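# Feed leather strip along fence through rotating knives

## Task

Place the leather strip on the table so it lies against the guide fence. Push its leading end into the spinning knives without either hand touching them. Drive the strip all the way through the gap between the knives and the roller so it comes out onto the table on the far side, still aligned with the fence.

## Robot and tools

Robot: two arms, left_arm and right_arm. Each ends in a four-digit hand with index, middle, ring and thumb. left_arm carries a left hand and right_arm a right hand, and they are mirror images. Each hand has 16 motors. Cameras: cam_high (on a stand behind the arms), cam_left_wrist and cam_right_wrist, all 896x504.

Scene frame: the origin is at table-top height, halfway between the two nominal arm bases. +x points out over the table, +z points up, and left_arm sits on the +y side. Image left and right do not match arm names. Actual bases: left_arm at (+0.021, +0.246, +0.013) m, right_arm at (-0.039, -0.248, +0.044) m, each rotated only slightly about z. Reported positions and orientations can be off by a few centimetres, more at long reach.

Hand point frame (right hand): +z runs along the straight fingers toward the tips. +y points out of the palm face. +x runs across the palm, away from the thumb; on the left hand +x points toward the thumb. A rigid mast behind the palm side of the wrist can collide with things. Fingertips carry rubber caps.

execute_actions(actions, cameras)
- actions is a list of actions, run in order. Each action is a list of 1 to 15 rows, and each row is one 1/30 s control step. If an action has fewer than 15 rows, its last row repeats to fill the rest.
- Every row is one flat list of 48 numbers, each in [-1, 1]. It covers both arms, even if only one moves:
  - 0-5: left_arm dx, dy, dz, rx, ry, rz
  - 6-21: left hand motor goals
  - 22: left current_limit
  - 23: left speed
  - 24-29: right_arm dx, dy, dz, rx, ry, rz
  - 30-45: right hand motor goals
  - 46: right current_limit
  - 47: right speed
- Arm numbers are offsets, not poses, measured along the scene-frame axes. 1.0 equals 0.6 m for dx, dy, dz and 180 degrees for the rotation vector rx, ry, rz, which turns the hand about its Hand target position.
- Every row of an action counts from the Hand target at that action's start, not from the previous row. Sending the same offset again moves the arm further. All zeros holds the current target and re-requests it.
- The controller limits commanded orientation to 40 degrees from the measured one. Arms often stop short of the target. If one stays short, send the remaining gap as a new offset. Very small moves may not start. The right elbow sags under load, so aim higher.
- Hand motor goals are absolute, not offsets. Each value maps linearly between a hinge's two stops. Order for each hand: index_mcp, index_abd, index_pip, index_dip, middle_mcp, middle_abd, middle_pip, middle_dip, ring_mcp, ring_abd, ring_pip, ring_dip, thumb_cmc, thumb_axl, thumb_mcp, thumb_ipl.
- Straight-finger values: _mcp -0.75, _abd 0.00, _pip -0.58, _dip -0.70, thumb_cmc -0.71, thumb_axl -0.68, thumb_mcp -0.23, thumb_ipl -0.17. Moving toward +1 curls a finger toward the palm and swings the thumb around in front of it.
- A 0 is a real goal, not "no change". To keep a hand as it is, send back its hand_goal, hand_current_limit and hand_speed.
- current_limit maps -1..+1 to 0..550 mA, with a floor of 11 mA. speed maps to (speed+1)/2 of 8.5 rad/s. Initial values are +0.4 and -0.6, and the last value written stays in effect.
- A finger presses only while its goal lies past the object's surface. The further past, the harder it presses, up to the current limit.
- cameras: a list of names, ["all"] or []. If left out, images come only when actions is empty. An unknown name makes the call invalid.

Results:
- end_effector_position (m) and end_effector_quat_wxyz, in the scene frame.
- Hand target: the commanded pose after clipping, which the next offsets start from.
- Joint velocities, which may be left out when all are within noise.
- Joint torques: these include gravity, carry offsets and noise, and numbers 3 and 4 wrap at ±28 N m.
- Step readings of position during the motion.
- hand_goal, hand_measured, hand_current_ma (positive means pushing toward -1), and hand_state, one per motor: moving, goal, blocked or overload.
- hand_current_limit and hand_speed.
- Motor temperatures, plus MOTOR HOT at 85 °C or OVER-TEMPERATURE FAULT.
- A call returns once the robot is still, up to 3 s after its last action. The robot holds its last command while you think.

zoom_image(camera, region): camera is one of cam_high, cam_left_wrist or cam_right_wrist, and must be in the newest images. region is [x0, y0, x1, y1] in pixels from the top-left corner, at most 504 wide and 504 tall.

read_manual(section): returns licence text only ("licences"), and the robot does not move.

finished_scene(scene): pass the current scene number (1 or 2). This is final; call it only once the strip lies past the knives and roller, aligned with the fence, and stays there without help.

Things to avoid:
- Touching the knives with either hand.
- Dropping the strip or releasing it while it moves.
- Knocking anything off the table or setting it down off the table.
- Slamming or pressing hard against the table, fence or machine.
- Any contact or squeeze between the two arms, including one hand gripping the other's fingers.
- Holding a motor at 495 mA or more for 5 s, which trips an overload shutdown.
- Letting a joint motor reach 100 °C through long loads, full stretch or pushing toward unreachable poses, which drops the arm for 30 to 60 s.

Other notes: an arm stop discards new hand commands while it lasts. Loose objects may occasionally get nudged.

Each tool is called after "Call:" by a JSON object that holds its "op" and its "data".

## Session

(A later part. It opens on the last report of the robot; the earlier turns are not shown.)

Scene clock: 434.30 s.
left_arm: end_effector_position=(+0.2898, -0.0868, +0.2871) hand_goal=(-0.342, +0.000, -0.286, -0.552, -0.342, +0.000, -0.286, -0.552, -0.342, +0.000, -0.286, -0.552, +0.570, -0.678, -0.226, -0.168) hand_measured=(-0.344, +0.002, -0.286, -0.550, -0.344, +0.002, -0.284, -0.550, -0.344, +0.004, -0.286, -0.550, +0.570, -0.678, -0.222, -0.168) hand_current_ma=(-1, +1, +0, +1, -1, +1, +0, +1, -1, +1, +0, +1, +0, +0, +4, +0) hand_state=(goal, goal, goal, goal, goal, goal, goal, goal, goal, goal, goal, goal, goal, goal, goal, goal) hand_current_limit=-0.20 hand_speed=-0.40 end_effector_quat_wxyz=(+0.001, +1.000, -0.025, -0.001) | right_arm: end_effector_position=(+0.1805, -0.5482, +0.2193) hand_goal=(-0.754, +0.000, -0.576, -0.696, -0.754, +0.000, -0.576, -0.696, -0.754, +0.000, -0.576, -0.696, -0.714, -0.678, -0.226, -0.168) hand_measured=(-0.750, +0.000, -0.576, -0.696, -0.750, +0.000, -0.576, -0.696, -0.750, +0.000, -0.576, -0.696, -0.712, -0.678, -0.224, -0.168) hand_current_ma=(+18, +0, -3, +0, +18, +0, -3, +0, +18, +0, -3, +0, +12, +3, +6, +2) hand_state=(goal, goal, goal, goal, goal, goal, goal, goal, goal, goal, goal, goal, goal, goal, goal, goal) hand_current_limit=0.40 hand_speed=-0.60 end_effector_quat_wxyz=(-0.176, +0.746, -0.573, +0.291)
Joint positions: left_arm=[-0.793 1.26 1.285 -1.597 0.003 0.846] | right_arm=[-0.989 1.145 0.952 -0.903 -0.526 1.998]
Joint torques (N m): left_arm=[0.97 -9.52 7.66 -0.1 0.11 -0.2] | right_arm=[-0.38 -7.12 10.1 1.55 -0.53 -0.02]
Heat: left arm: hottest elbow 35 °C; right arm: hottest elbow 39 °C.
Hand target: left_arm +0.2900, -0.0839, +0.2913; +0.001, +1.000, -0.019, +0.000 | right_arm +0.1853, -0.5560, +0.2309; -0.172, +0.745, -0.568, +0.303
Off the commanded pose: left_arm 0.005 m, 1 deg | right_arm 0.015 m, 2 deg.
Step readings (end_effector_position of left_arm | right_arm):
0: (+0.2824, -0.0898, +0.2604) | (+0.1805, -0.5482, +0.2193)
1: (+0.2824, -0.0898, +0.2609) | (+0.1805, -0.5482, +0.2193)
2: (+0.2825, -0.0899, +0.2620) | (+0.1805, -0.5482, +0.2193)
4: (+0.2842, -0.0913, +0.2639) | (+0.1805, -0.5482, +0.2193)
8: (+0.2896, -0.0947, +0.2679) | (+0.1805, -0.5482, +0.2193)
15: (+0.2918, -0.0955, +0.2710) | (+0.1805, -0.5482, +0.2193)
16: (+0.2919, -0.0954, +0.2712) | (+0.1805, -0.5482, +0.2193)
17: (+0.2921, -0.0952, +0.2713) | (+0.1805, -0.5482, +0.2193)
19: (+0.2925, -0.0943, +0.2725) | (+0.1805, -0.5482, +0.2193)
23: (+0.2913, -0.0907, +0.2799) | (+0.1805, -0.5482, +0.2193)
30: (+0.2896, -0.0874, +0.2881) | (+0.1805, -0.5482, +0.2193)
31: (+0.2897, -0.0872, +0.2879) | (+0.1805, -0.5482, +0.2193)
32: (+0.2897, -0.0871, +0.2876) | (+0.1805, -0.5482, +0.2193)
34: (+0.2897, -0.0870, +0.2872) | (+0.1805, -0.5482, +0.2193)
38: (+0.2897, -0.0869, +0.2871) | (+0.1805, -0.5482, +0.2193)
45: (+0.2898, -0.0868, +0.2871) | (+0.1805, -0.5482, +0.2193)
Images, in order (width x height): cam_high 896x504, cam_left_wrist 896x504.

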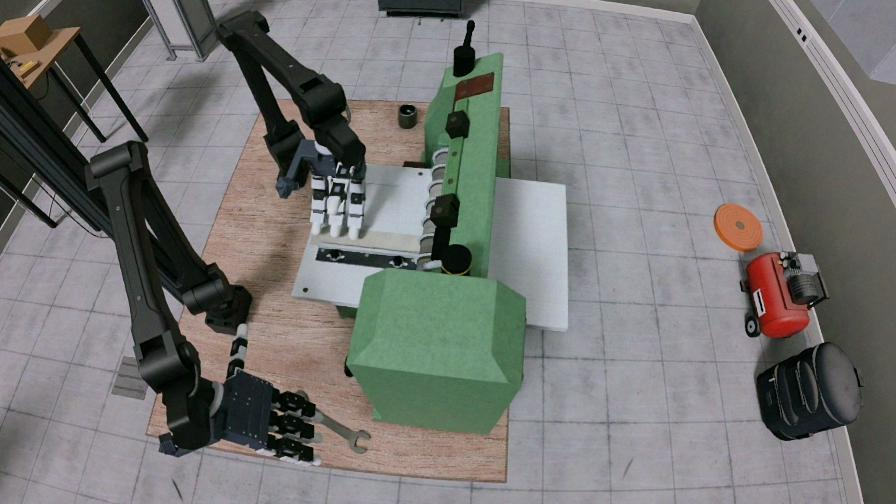

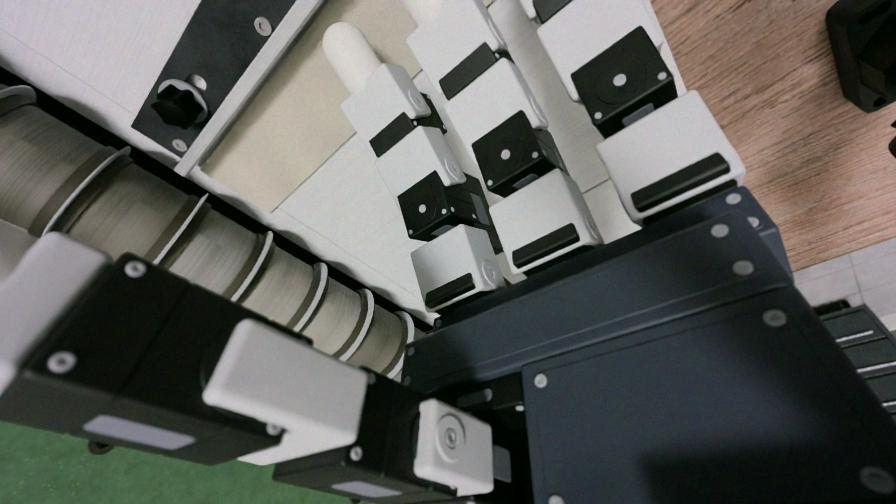

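Call:
{"op": "execute_actions", "data": {"actions": [[[0,0,-0.035,0,0,0,-0.342,0,-0.285,-0.551,-0.342,0,-0.285,-0.551,-0.342,0,-0.285,-0.551,0.571,-0.678,-0.226,-0.168,-0.1,-0.4,0,0,0,0,0,0,-0.754,0,-0.576,-0.696,-0.754,0,-0.576,-0.696,-0.754,0,-0.576,-0.696,-0.714,-0.678,-0.226,-0.168,0.4,-0.6]],[[0,0,-0.035,0,0,0,-0.342,0,-0.285,-0.551,-0.342,0,-0.285,-0.551,-0.342,0,-0.285,-0.551,0.571,-0.678,-0.226,-0.168,-0.1,-0.4,0,0,0,0,0,0,-0.754,0,-0.576,-0.696,-0.754,0,-0.576,-0.696,-0.754,0,-0.576,-0.696,-0.714,-0.678,-0.226,-0.168,0.4,-0.6]],[[0.033,-0.002,0,0,0,0,-0.342,0,-0.285,-0.551,-0.342,0,-0.285,-0.551,-0.342,0,-0.285,-0.551,0.571,-0.678,-0.226,-0.168,-0.1,-0.4,0,0,0,0,0,0,-0.754,0,-0.576,-0.696,-0.754,0,-0.576,-0.696,-0.754,0,-0.576,-0.696,-0.714,-0.678,-0.226,-0.168,0.4,-0.6]],[[0.033,-0.002,0,0,0,0,-0.342,0,-0.285,-0.551,-0.342,0,-0.285,-0.551,-0.342,0,-0.285,-0.551,0.571,-0.678,-0.226,-0.168,-0.1,-0.4,0,0,0,0,0,0,-0.754,0,-0.576,-0.696,-0.754,0,-0.576,-0.696,-0.754,0,-0.576,-0.696,-0.714,-0.678,-0.226,-0.168,0.4,-0.6]]], "cameras": ["cam_high","cam_left_wrist"]}}

Call:
{"op": "zoom_image", "data": {"camera": "cam_high", "region": [300, 200, 440, 280]}}

Call:
{"op": "zoom_image", "data": {"camera": "cam_left_wrist", "region": [60, 0, 400, 260]}}

Scene clock: 473.93 s.
left_arm: end_effector_position=(+0.3021, -0.0760, +0.2587) hand_goal=(-0.342, +0.000, -0.286, -0.552, -0.342, +0.000, -0.286, -0.552, -0.342, +0.000, -0.286, -0.552, +0.570, -0.678, -0.226, -0.168) hand_measured=(-0.314, +0.062, -0.254, -0.532, -0.314, +0.038, -0.262, -0.540, -0.318, +0.026, -0.270, -0.544, +0.570, -0.678, -0.222, -0.168) hand_current_ma=(+47, +109, +53, +24, +45, +55, +34, +12, +35, +30, +19, +7, +0, +0, +4, +0) hand_state=(blocked, blocked, blocked, goal, blocked, blocked, blocked, goal, blocked, blocked, goal, goal, goal, goal, goal, goal) hand_current_limit=-0.10 hand_speed=-0.40 end_effector_quat_wxyz=(+0.004, +0.999, -0.040, -0.010) | right_arm: end_effector_position=(+0.1805, -0.5482, +0.2193) hand_goal=(-0.754, +0.000, -0.576, -0.696, -0.754, +0.000, -0.576, -0.696, -0.754, +0.000, -0.576, -0.696, -0.714, -0.678, -0.226, -0.168) hand_measured=(-0.750, +0.000, -0.576, -0.696, -0.750, +0.000, -0.576, -0.696, -0.750, +0.000, -0.576, -0.696, -0.712, -0.678, -0.224, -0.168) hand_current_ma=(+18, +0, -3, +0, +18, +0, -3, +0, +18, +0, -3, +0, +12, +3, +6, +2) hand_state=(goal, goal, goal, goal, goal, goal, goal, goal, goal, goal, goal, goal, goal, goal, goal, goal) hand_current_limit=0.40 hand_speed=-0.60 end_effector_quat_wxyz=(-0.176, +0.746, -0.573, +0.291)
Joint positions: left_arm=[-0.733 1.276 1.224 -1.531 0.019 0.936] | right_arm=[-0.989 1.145 0.952 -0.903 -0.526 1.998]
Joint torques (N m): left_arm=[1.61 -4.37 9.22 1.8 -0.45 -0.38] | right_arm=[-0.26 -7.12 10.1 1.57 -0.53 -0.02]
Heat: left arm: hottest elbow 33 °C; right arm: hottest elbow 39 °C.
Hand target: left_arm +0.3294, -0.0863, +0.2493; +0.001, +1.000, -0.019, +0.000 | right_arm +0.1853, -0.5560, +0.2309; -0.172, +0.745, -0.568, +0.303
Off the commanded pose: left_arm 0.031 m, 3 deg | right_arm 0.015 m, 2 deg.
Step readings (end_effector_position of left_arm | right_arm):
0: (+0.2898, -0.0868, +0.2871) | (+0.1805, -0.5482, +0.2193)
1: (+0.2897, -0.0867, +0.2867) | (+0.1805, -0.5482, +0.2193)
2: (+0.2892, -0.0863, +0.2854) | (+0.1805, -0.5482, +0.2193)
4: (+0.2878, -0.0849, +0.2793) | (+0.1805, -0.5482, +0.2193)
8: (+0.2850, -0.0815, +0.2664) | (+0.1805, -0.5482, +0.2193)
15: (+0.2855, -0.0822, +0.2666) | (+0.1805, -0.5482, +0.2193)
16: (+0.2855, -0.0821, +0.2662) | (+0.1805, -0.5482, +0.2193)
17: (+0.2856, -0.0821, +0.2654) | (+0.1805, -0.5482, +0.2193)
19: (+0.2847, -0.0811, +0.2640) | (+0.1805, -0.5482, +0.2193)
23: (+0.2837, -0.0796, +0.2634) | (+0.1805, -0.5482, +0.2193)
30: (+0.2836, -0.0792, +0.2631) | (+0.1805, -0.5482, +0.2193)
31: (+0.2837, -0.0792, +0.2631) | (+0.1805, -0.5482, +0.2193)
32: (+0.2840, -0.0789, +0.2631) | (+0.1805, -0.5482, +0.2193)
34: (+0.2862, -0.0774, +0.2624) | (+0.1805, -0.5482, +0.2193)
38: (+0.2890, -0.0755, +0.2603) | (+0.1805, -0.5482, +0.2193)
45: (+0.2895, -0.0750, +0.2596) | (+0.1805, -0.5482, +0.2193)
46: (+0.2894, -0.0751, +0.2594) | (+0.1805, -0.5482, +0.2193)
47: (+0.2900, -0.0751, +0.2597) | (+0.1805, -0.5482, +0.2193)
49: (+0.2927, -0.0754, +0.2594) | (+0.1805, -0.5482, +0.2193)
53: (+0.2997, -0.0757, +0.2585) | (+0.1805, -0.5482, +0.2193)
60: (+0.3022, -0.0760, +0.2587) | (+0.1805, -0.5482, +0.2193)
Images, in order (width x height): cam_high 896x504, cam_left_wrist 896x504.

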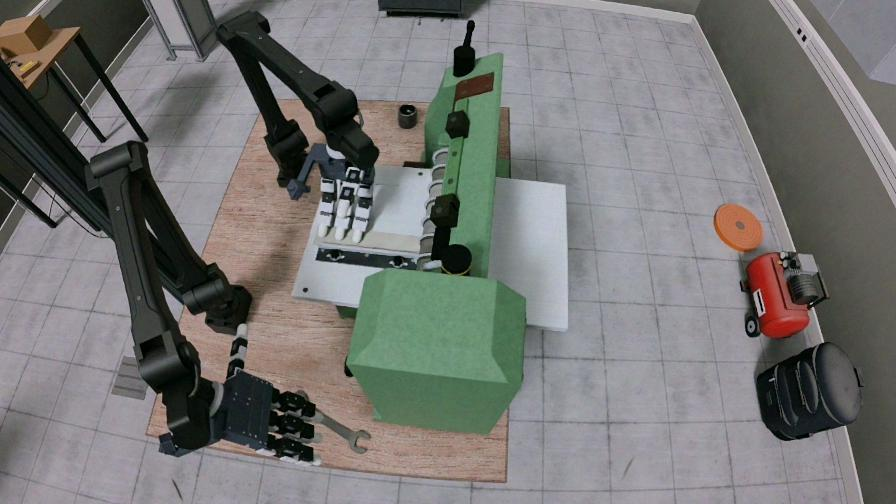

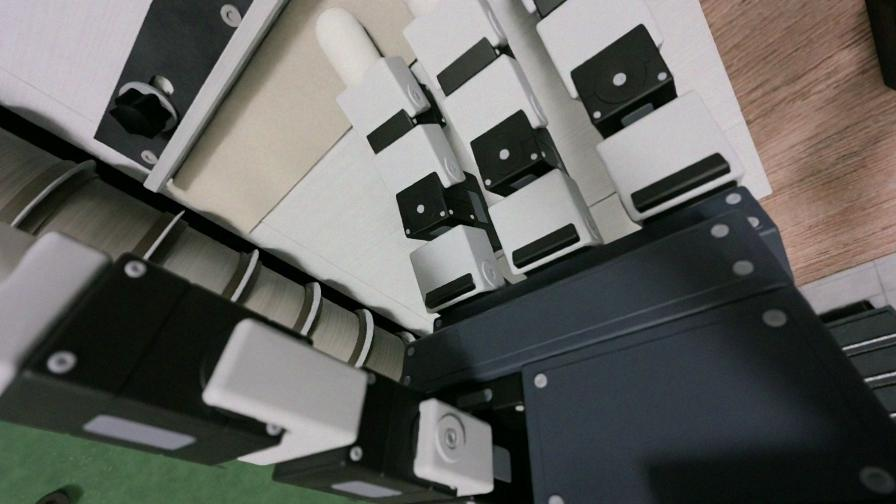

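Scaled by 3.600 from the camera's 896x504 image, which has a finer 1280x720 frame.

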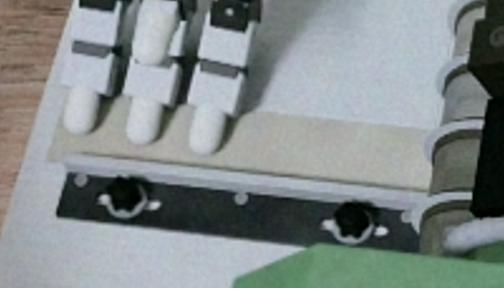

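Scaled by 1.482 from the camera's 896x504 image, which has a finer 1280x720 frame.

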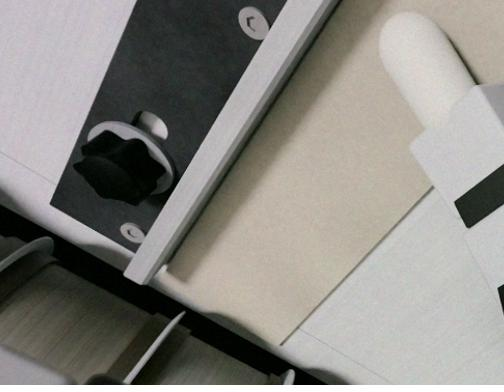

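Call:
{"op": "execute_actions", "data": {"actions": [[[0.025,-0.004,0,0,0,0,-0.342,0,-0.285,-0.551,-0.342,0,-0.285,-0.551,-0.342,0,-0.285,-0.551,0.571,-0.678,-0.226,-0.168,-0.1,-0.4,0,0,0,0,0,0,-0.754,0,-0.576,-0.696,-0.754,0,-0.576,-0.696,-0.754,0,-0.576,-0.696,-0.714,-0.678,-0.226,-0.168,0.4,-0.6]],[[0.025,-0.004,0,0,0,0,-0.342,0,-0.285,-0.551,-0.342,0,-0.285,-0.551,-0.342,0,-0.285,-0.551,0.571,-0.678,-0.226,-0.168,-0.1,-0.4,0,0,0,0,0,0,-0.754,0,-0.576,-0.696,-0.754,0,-0.576,-0.696,-0.754,0,-0.576,-0.696,-0.714,-0.678,-0.226,-0.168,0.4,-0.6]]], "cameras": ["cam_high","cam_left_wrist"]}}

Call:
{"op": "zoom_image", "data": {"camera": "cam_high", "region": [300, 200, 440, 280]}}

Call:
{"op": "zoom_image", "data": {"camera": "cam_left_wrist", "region": [60, 0, 400, 260]}}

Scene clock: 498.33 s.
left_arm: end_effector_position=(+0.3680, -0.0819, +0.2610) hand_goal=(-0.342, +0.000, -0.286, -0.552, -0.342, +0.000, -0.286, -0.552, -0.342, +0.000, -0.286, -0.552, +0.570, -0.678, -0.226, -0.168) hand_measured=(-0.324, -0.020, -0.270, -0.538, -0.316, -0.030, -0.262, -0.540, -0.320, -0.032, -0.266, -0.540, +0.570, -0.678, -0.222, -0.168) hand_current_ma=(+25, -21, +20, +14, +39, -37, +33, +12, +32, -43, +27, +12, +0, +0, +4, +0) hand_state=(goal, goal, goal, goal, blocked, blocked, blocked, goal, blocked, blocked, blocked, goal, goal, goal, goal, goal) hand_current_limit=-0.10 hand_speed=-0.40 end_effector_quat_wxyz=(+0.010, +1.000, +0.003, +0.020) | right_arm: end_effector_position=(+0.1805, -0.5482, +0.2193) hand_goal=(-0.754, +0.000, -0.576, -0.696, -0.754, +0.000, -0.576, -0.696, -0.754, +0.000, -0.576, -0.696, -0.714, -0.678, -0.226, -0.168) hand_measured=(-0.750, +0.000, -0.576, -0.696, -0.750, +0.000, -0.576, -0.696, -0.750, +0.000, -0.576, -0.696, -0.712, -0.678, -0.224, -0.168) hand_current_ma=(+18, +0, -3, +0, +18, +0, -3, +0, +18, +0, -3, +0, +12, +3, +6, +2) hand_state=(goal, goal, goal, goal, goal, goal, goal, goal, goal, goal, goal, goal, goal, goal, goal, goal) hand_current_limit=0.40 hand_speed=-0.60 end_effector_quat_wxyz=(-0.176, +0.746, -0.573, +0.291)
Joint positions: left_arm=[-0.664 1.371 1.313 -1.468 -0.007 0.918] | right_arm=[-0.989 1.145 0.952 -0.903 -0.526 1.998]
Joint torques (N m): left_arm=[-0.79 -8.06 7.82 -0.32 0.51 0.1] | right_arm=[-0.38 -7.06 10.11 1.55 -0.53 -0.02]
Heat: left arm: hottest elbow 34 °C; right arm: hottest elbow 40 °C.
Hand target: left_arm +0.3595, -0.0911, +0.2493; +0.001, +1.000, -0.019, +0.000 | right_arm +0.1853, -0.5560, +0.2309; -0.172, +0.745, -0.568, +0.303
Off the commanded pose: left_arm 0.017 m, 4 deg | right_arm 0.015 m, 2 deg.
Step readings (end_effector_position of left_arm | right_arm):
0: (+0.3021, -0.0760, +0.2587) | (+0.1805, -0.5482, +0.2193)
1: (+0.3023, -0.0760, +0.2587) | (+0.1805, -0.5482, +0.2193)
2: (+0.3028, -0.0762, +0.2587) | (+0.1805, -0.5482, +0.2193)
4: (+0.3057, -0.0772, +0.2586) | (+0.1805, -0.5482, +0.2193)
8: (+0.3126, -0.0777, +0.2586) | (+0.1805, -0.5482, +0.2193)
15: (+0.3145, -0.0780, +0.2587) | (+0.1805, -0.5482, +0.2193)
16: (+0.3145, -0.0780, +0.2586) | (+0.1805, -0.5482, +0.2193)
17: (+0.3151, -0.0783, +0.2588) | (+0.1805, -0.5482, +0.2193)
19: (+0.3183, -0.0786, +0.2588) | (+0.1805, -0.5482, +0.2193)
23: (+0.3269, -0.0787, +0.2589) | (+0.1805, -0.5482, +0.2193)
30: (+0.3457, -0.0801, +0.2602) | (+0.1805, -0.5482, +0.2193)
Images, in order (width x height): cam_high 896x504, cam_left_wrist 896x504.

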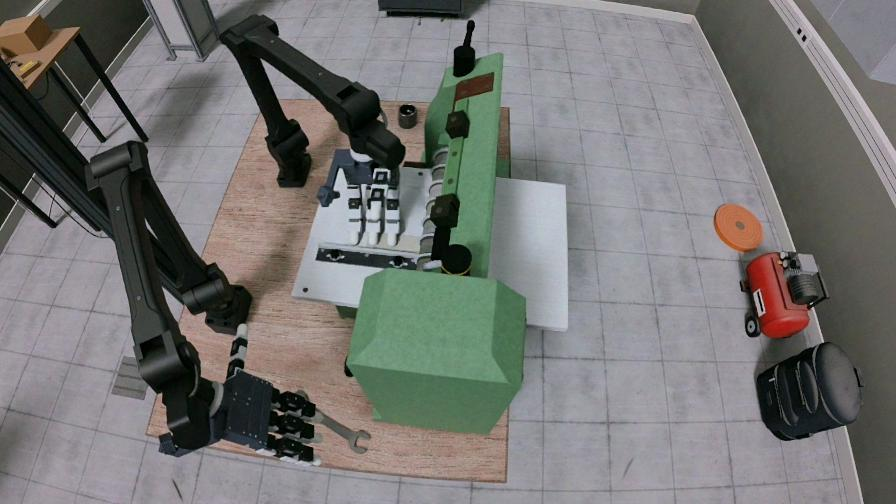

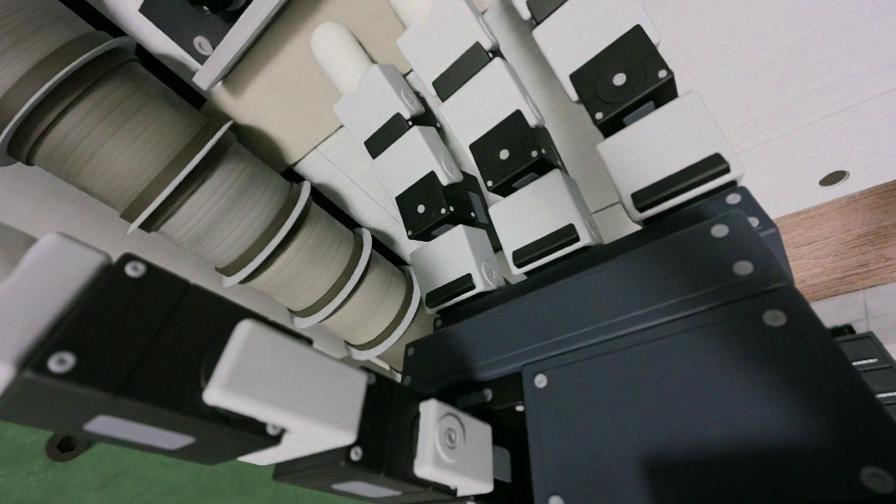

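Scaled by 3.600 from the camera's 896x504 image, which has a finer 1280x720 frame.

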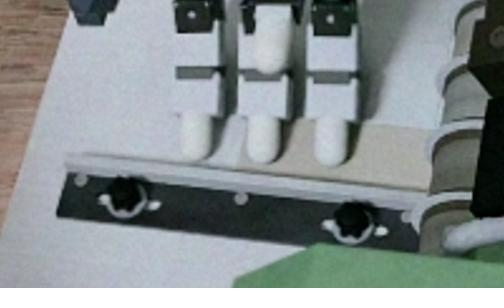

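Scaled by 1.482 from the camera's 896x504 image, which has a finer 1280x720 frame.

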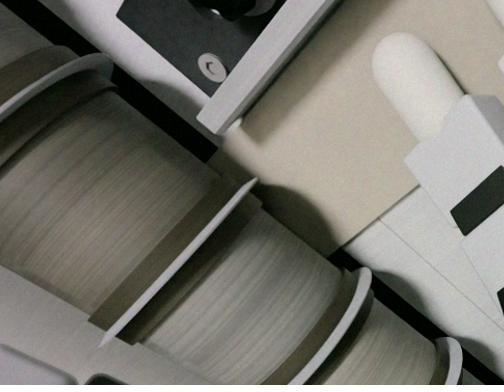

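Call:
{"op": "execute_actions", "data": {"actions": [[[-0.02,0,0.12,0,0,0,-0.342,0,-0.285,-0.551,-0.342,0,-0.285,-0.551,-0.342,0,-0.285,-0.551,0.571,-0.678,-0.226,-0.168,-0.1,-0.4,0,0,0,0,0,0,-0.754,0,-0.576,-0.696,-0.754,0,-0.576,-0.696,-0.754,0,-0.576,-0.696,-0.714,-0.678,-0.226,-0.168,0.4,-0.6]]], "cameras": ["cam_high","cam_left_wrist"]}}

Call:
{"op": "zoom_image", "data": {"camera": "cam_high", "region": [340, 150, 580, 340]}}

Call:
{"op": "zoom_image", "data": {"camera": "cam_left_wrist", "region": [60, 0, 400, 260]}}

Scene clock: 510.00 s.
left_arm: end_effector_position=(+0.3413, -0.0839, +0.2997) hand_goal=(-0.342, +0.000, -0.286, -0.552, -0.342, +0.000, -0.286, -0.552, -0.342, +0.000, -0.286, -0.552, +0.570, -0.678, -0.226, -0.168) hand_measured=(-0.344, -0.004, -0.284, -0.550, -0.344, -0.002, -0.284, -0.550, -0.344, -0.004, -0.284, -0.550, +0.570, -0.678, -0.222, -0.168) hand_current_ma=(-1, -1, +0, +1, -1, -1, +0, +1, -1, -2, +0, +1, +0, +0, +4, +0) hand_state=(goal, goal, goal, goal, goal, goal, goal, goal, goal, goal, goal, goal, goal, goal, goal, goal) hand_current_limit=-0.10 hand_speed=-0.40 end_effector_quat_wxyz=(-0.011, +1.000, -0.015, -0.015) | right_arm: end_effector_position=(+0.1805, -0.5482, +0.2193) hand_goal=(-0.754, +0.000, -0.576, -0.696, -0.754, +0.000, -0.576, -0.696, -0.754, +0.000, -0.576, -0.696, -0.714, -0.678, -0.226, -0.168) hand_measured=(-0.750, +0.000, -0.576, -0.696, -0.750, +0.000, -0.576, -0.696, -0.750, +0.000, -0.576, -0.696, -0.712, -0.678, -0.224, -0.168) hand_current_ma=(+18, +0, -3, +0, +18, +0, -3, +0, +18, +0, -3, +0, +12, +3, +6, +2) hand_state=(goal, goal, goal, goal, goal, goal, goal, goal, goal, goal, goal, goal, goal, goal, goal, goal) hand_current_limit=0.40 hand_speed=-0.60 end_effector_quat_wxyz=(-0.176, +0.746, -0.573, +0.291)
Joint positions: left_arm=[-0.699 1.377 1.433 -1.664 0.001 0.92] | right_arm=[-0.989 1.145 0.952 -0.903 -0.526 1.998]
Joint torques (N m): left_arm=[0.44 -10.29 11.15 -0.16 0.17 -0.07] | right_arm=[-0.21 -7.06 10.07 1.58 -0.53 -0.02]
Heat: left arm: hottest elbow 33 °C; right arm: hottest elbow 40 °C.
Hand target: left_arm +0.3474, -0.0911, +0.3213; +0.001, +1.000, -0.019, +0.000 | right_arm +0.1853, -0.5560, +0.2309; -0.172, +0.745, -0.568, +0.303
Off the commanded pose: left_arm 0.024 m, 2 deg | right_arm 0.015 m, 2 deg.
Step readings (end_effector_position of left_arm | right_arm):
0: (+0.3678, -0.0822, +0.2610) | (+0.1805, -0.5482, +0.2193)
1: (+0.3677, -0.0821, +0.2612) | (+0.1805, -0.5482, +0.2193)
2: (+0.3658, -0.0816, +0.2627) | (+0.1805, -0.5482, +0.2193)
4: (+0.3577, -0.0798, +0.2663) | (+0.1805, -0.5482, +0.2193)
8: (+0.3446, -0.0815, +0.2836) | (+0.1805, -0.5482, +0.2193)
15: (+0.3427, -0.0850, +0.3001) | (+0.1805, -0.5482, +0.2193)
Images, in order (width x height): cam_high 896x504, cam_left_wrist 896x504.

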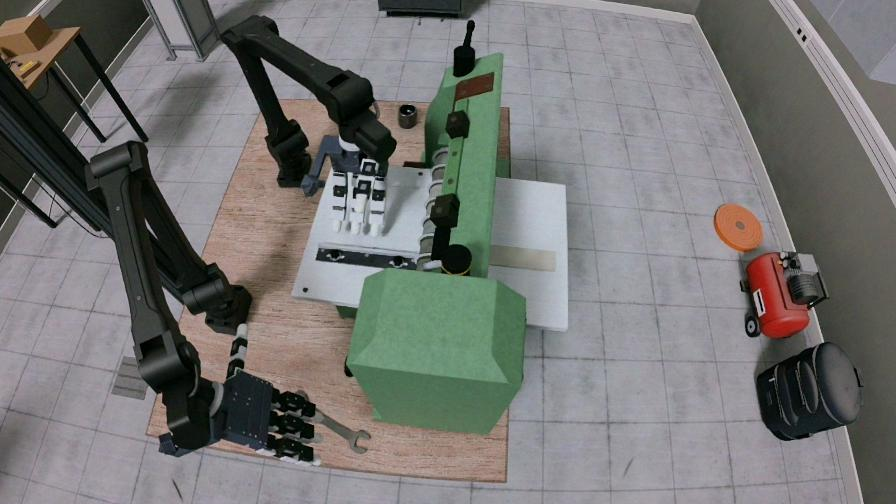

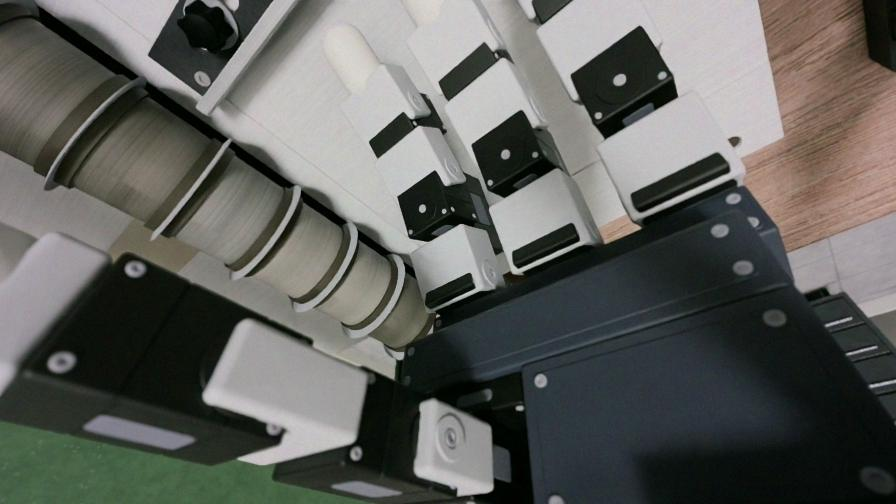

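Scaled by 2.100 from the camera's 896x504 image, which has a finer 1280x720 frame.

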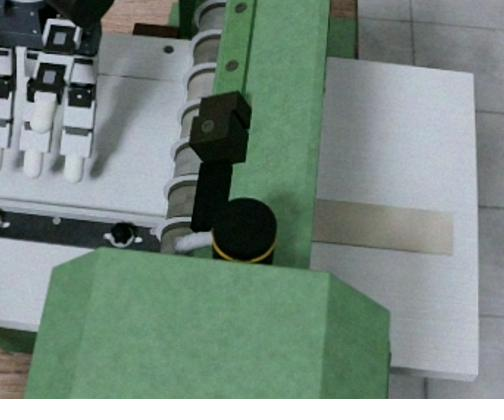

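Scaled by 1.482 from the camera's 896x504 image, which has a finer 1280x720 frame.

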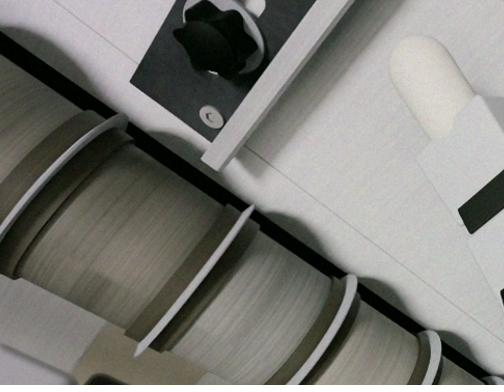

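Call:
{"op": "execute_actions", "data": {"actions": []}}

Call:
{"op": "zoom_image", "data": {"camera": "cam_high", "region": [340, 150, 580, 340]}}

Call:
{"op": "zoom_image", "data": {"camera": "cam_left_wrist", "region": [0, 100, 400, 350]}}

Scene clock: 530.87 s.
left_arm: end_effector_position=(+0.3413, -0.0839, +0.2997) hand_goal=(-0.342, +0.000, -0.286, -0.552, -0.342, +0.000, -0.286, -0.552, -0.342, +0.000, -0.286, -0.552, +0.570, -0.678, -0.226, -0.168) hand_measured=(-0.344, -0.004, -0.284, -0.550, -0.344, -0.002, -0.284, -0.550, -0.344, -0.004, -0.284, -0.550, +0.570, -0.678, -0.222, -0.168) hand_current_ma=(-1, -1, +0, +1, -1, -1, +0, +1, -1, -2, +0, +1, +0, +0, +4, +0) hand_state=(goal, goal, goal, goal, goal, goal, goal, goal, goal, goal, goal, goal, goal, goal, goal, goal) hand_current_limit=-0.10 hand_speed=-0.40 end_effector_quat_wxyz=(-0.011, +1.000, -0.015, -0.015) | right_arm: end_effector_position=(+0.1805, -0.5482, +0.2193) hand_goal=(-0.754, +0.000, -0.576, -0.696, -0.754, +0.000, -0.576, -0.696, -0.754, +0.000, -0.576, -0.696, -0.714, -0.678, -0.226, -0.168) hand_measured=(-0.750, +0.000, -0.576, -0.696, -0.750, +0.000, -0.576, -0.696, -0.750, +0.000, -0.576, -0.696, -0.712, -0.678, -0.224, -0.168) hand_current_ma=(+18, +0, -3, +0, +18, +0, -3, +0, +18, +0, -3, +0, +12, +3, +6, +2) hand_state=(goal, goal, goal, goal, goal, goal, goal, goal, goal, goal, goal, goal, goal, goal, goal, goal) hand_current_limit=0.40 hand_speed=-0.60 end_effector_quat_wxyz=(-0.176, +0.746, -0.573, +0.291)
Joint positions: left_arm=[-0.699 1.377 1.433 -1.664 0.001 0.92] | right_arm=[-0.989 1.145 0.952 -0.903 -0.526 1.998]
Joint velocities: within noise
Joint torques (N m): left_arm=[0.44 -10.4 11.14 -0.21 0.17 -0.07] | right_arm=[-0.26 -7.12 10.09 1.58 -0.53 -0.02]
Motor temperatures (°C): left_arm=[26 28 37 26 23 24] | right_arm=[22 25 40 25 23 23]
Heat: left arm: hottest elbow 37 °C; right arm: hottest elbow 40 °C.
Hand target: left_arm +0.3474, -0.0912, +0.3213; +0.001, +1.000, -0.019, +0.000 | right_arm +0.1853, -0.5560, +0.2309; -0.172, +0.745, -0.568, +0.303
Off the commanded pose: left_arm 0.024 m, 2 deg | right_arm 0.015 m, 2 deg.

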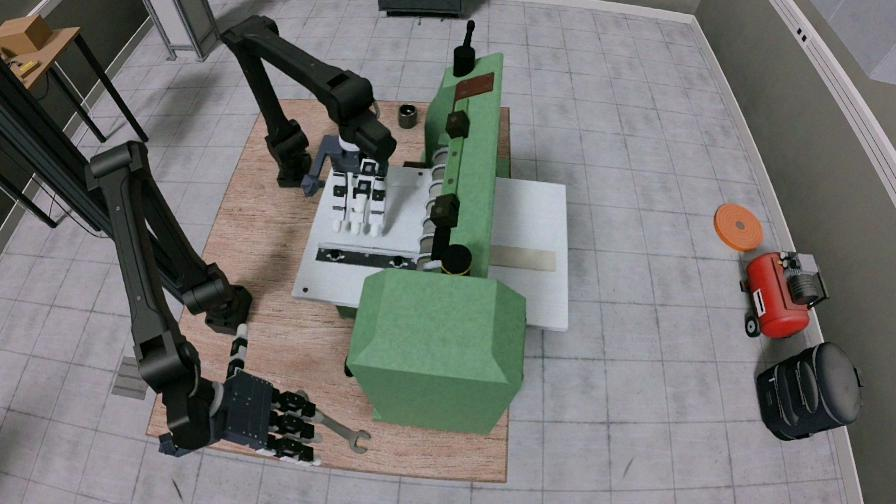

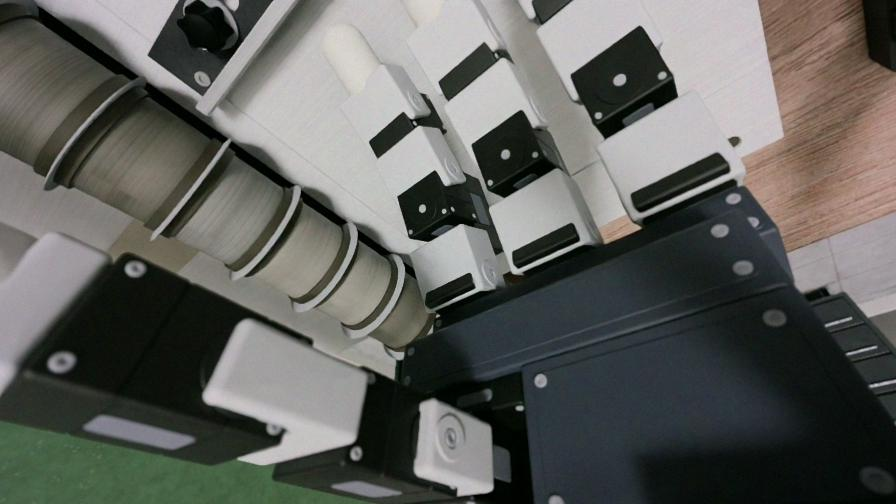

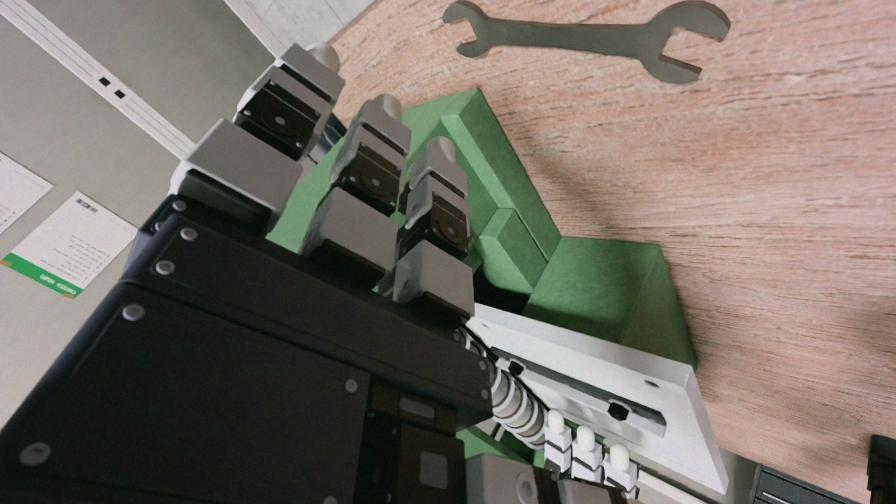

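Scaled by 2.100 from the camera's 896x504 image, which has a finer 1280x720 frame.

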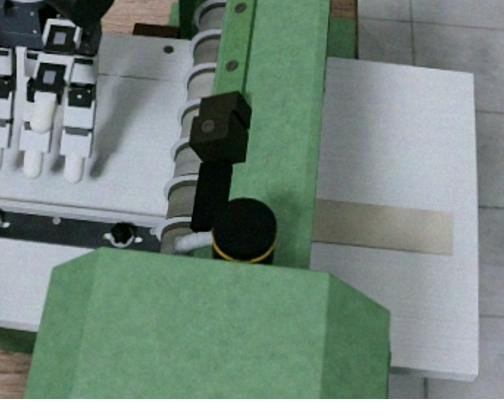

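Scaled by 1.260 from the camera's 896x504 image, which has a finer 1280x720 frame.

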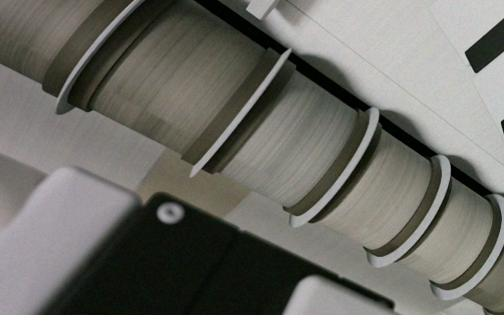

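Call:
{"op": "finished_scene", "data": {"scene": 1}}

The scene is finished: the task was done.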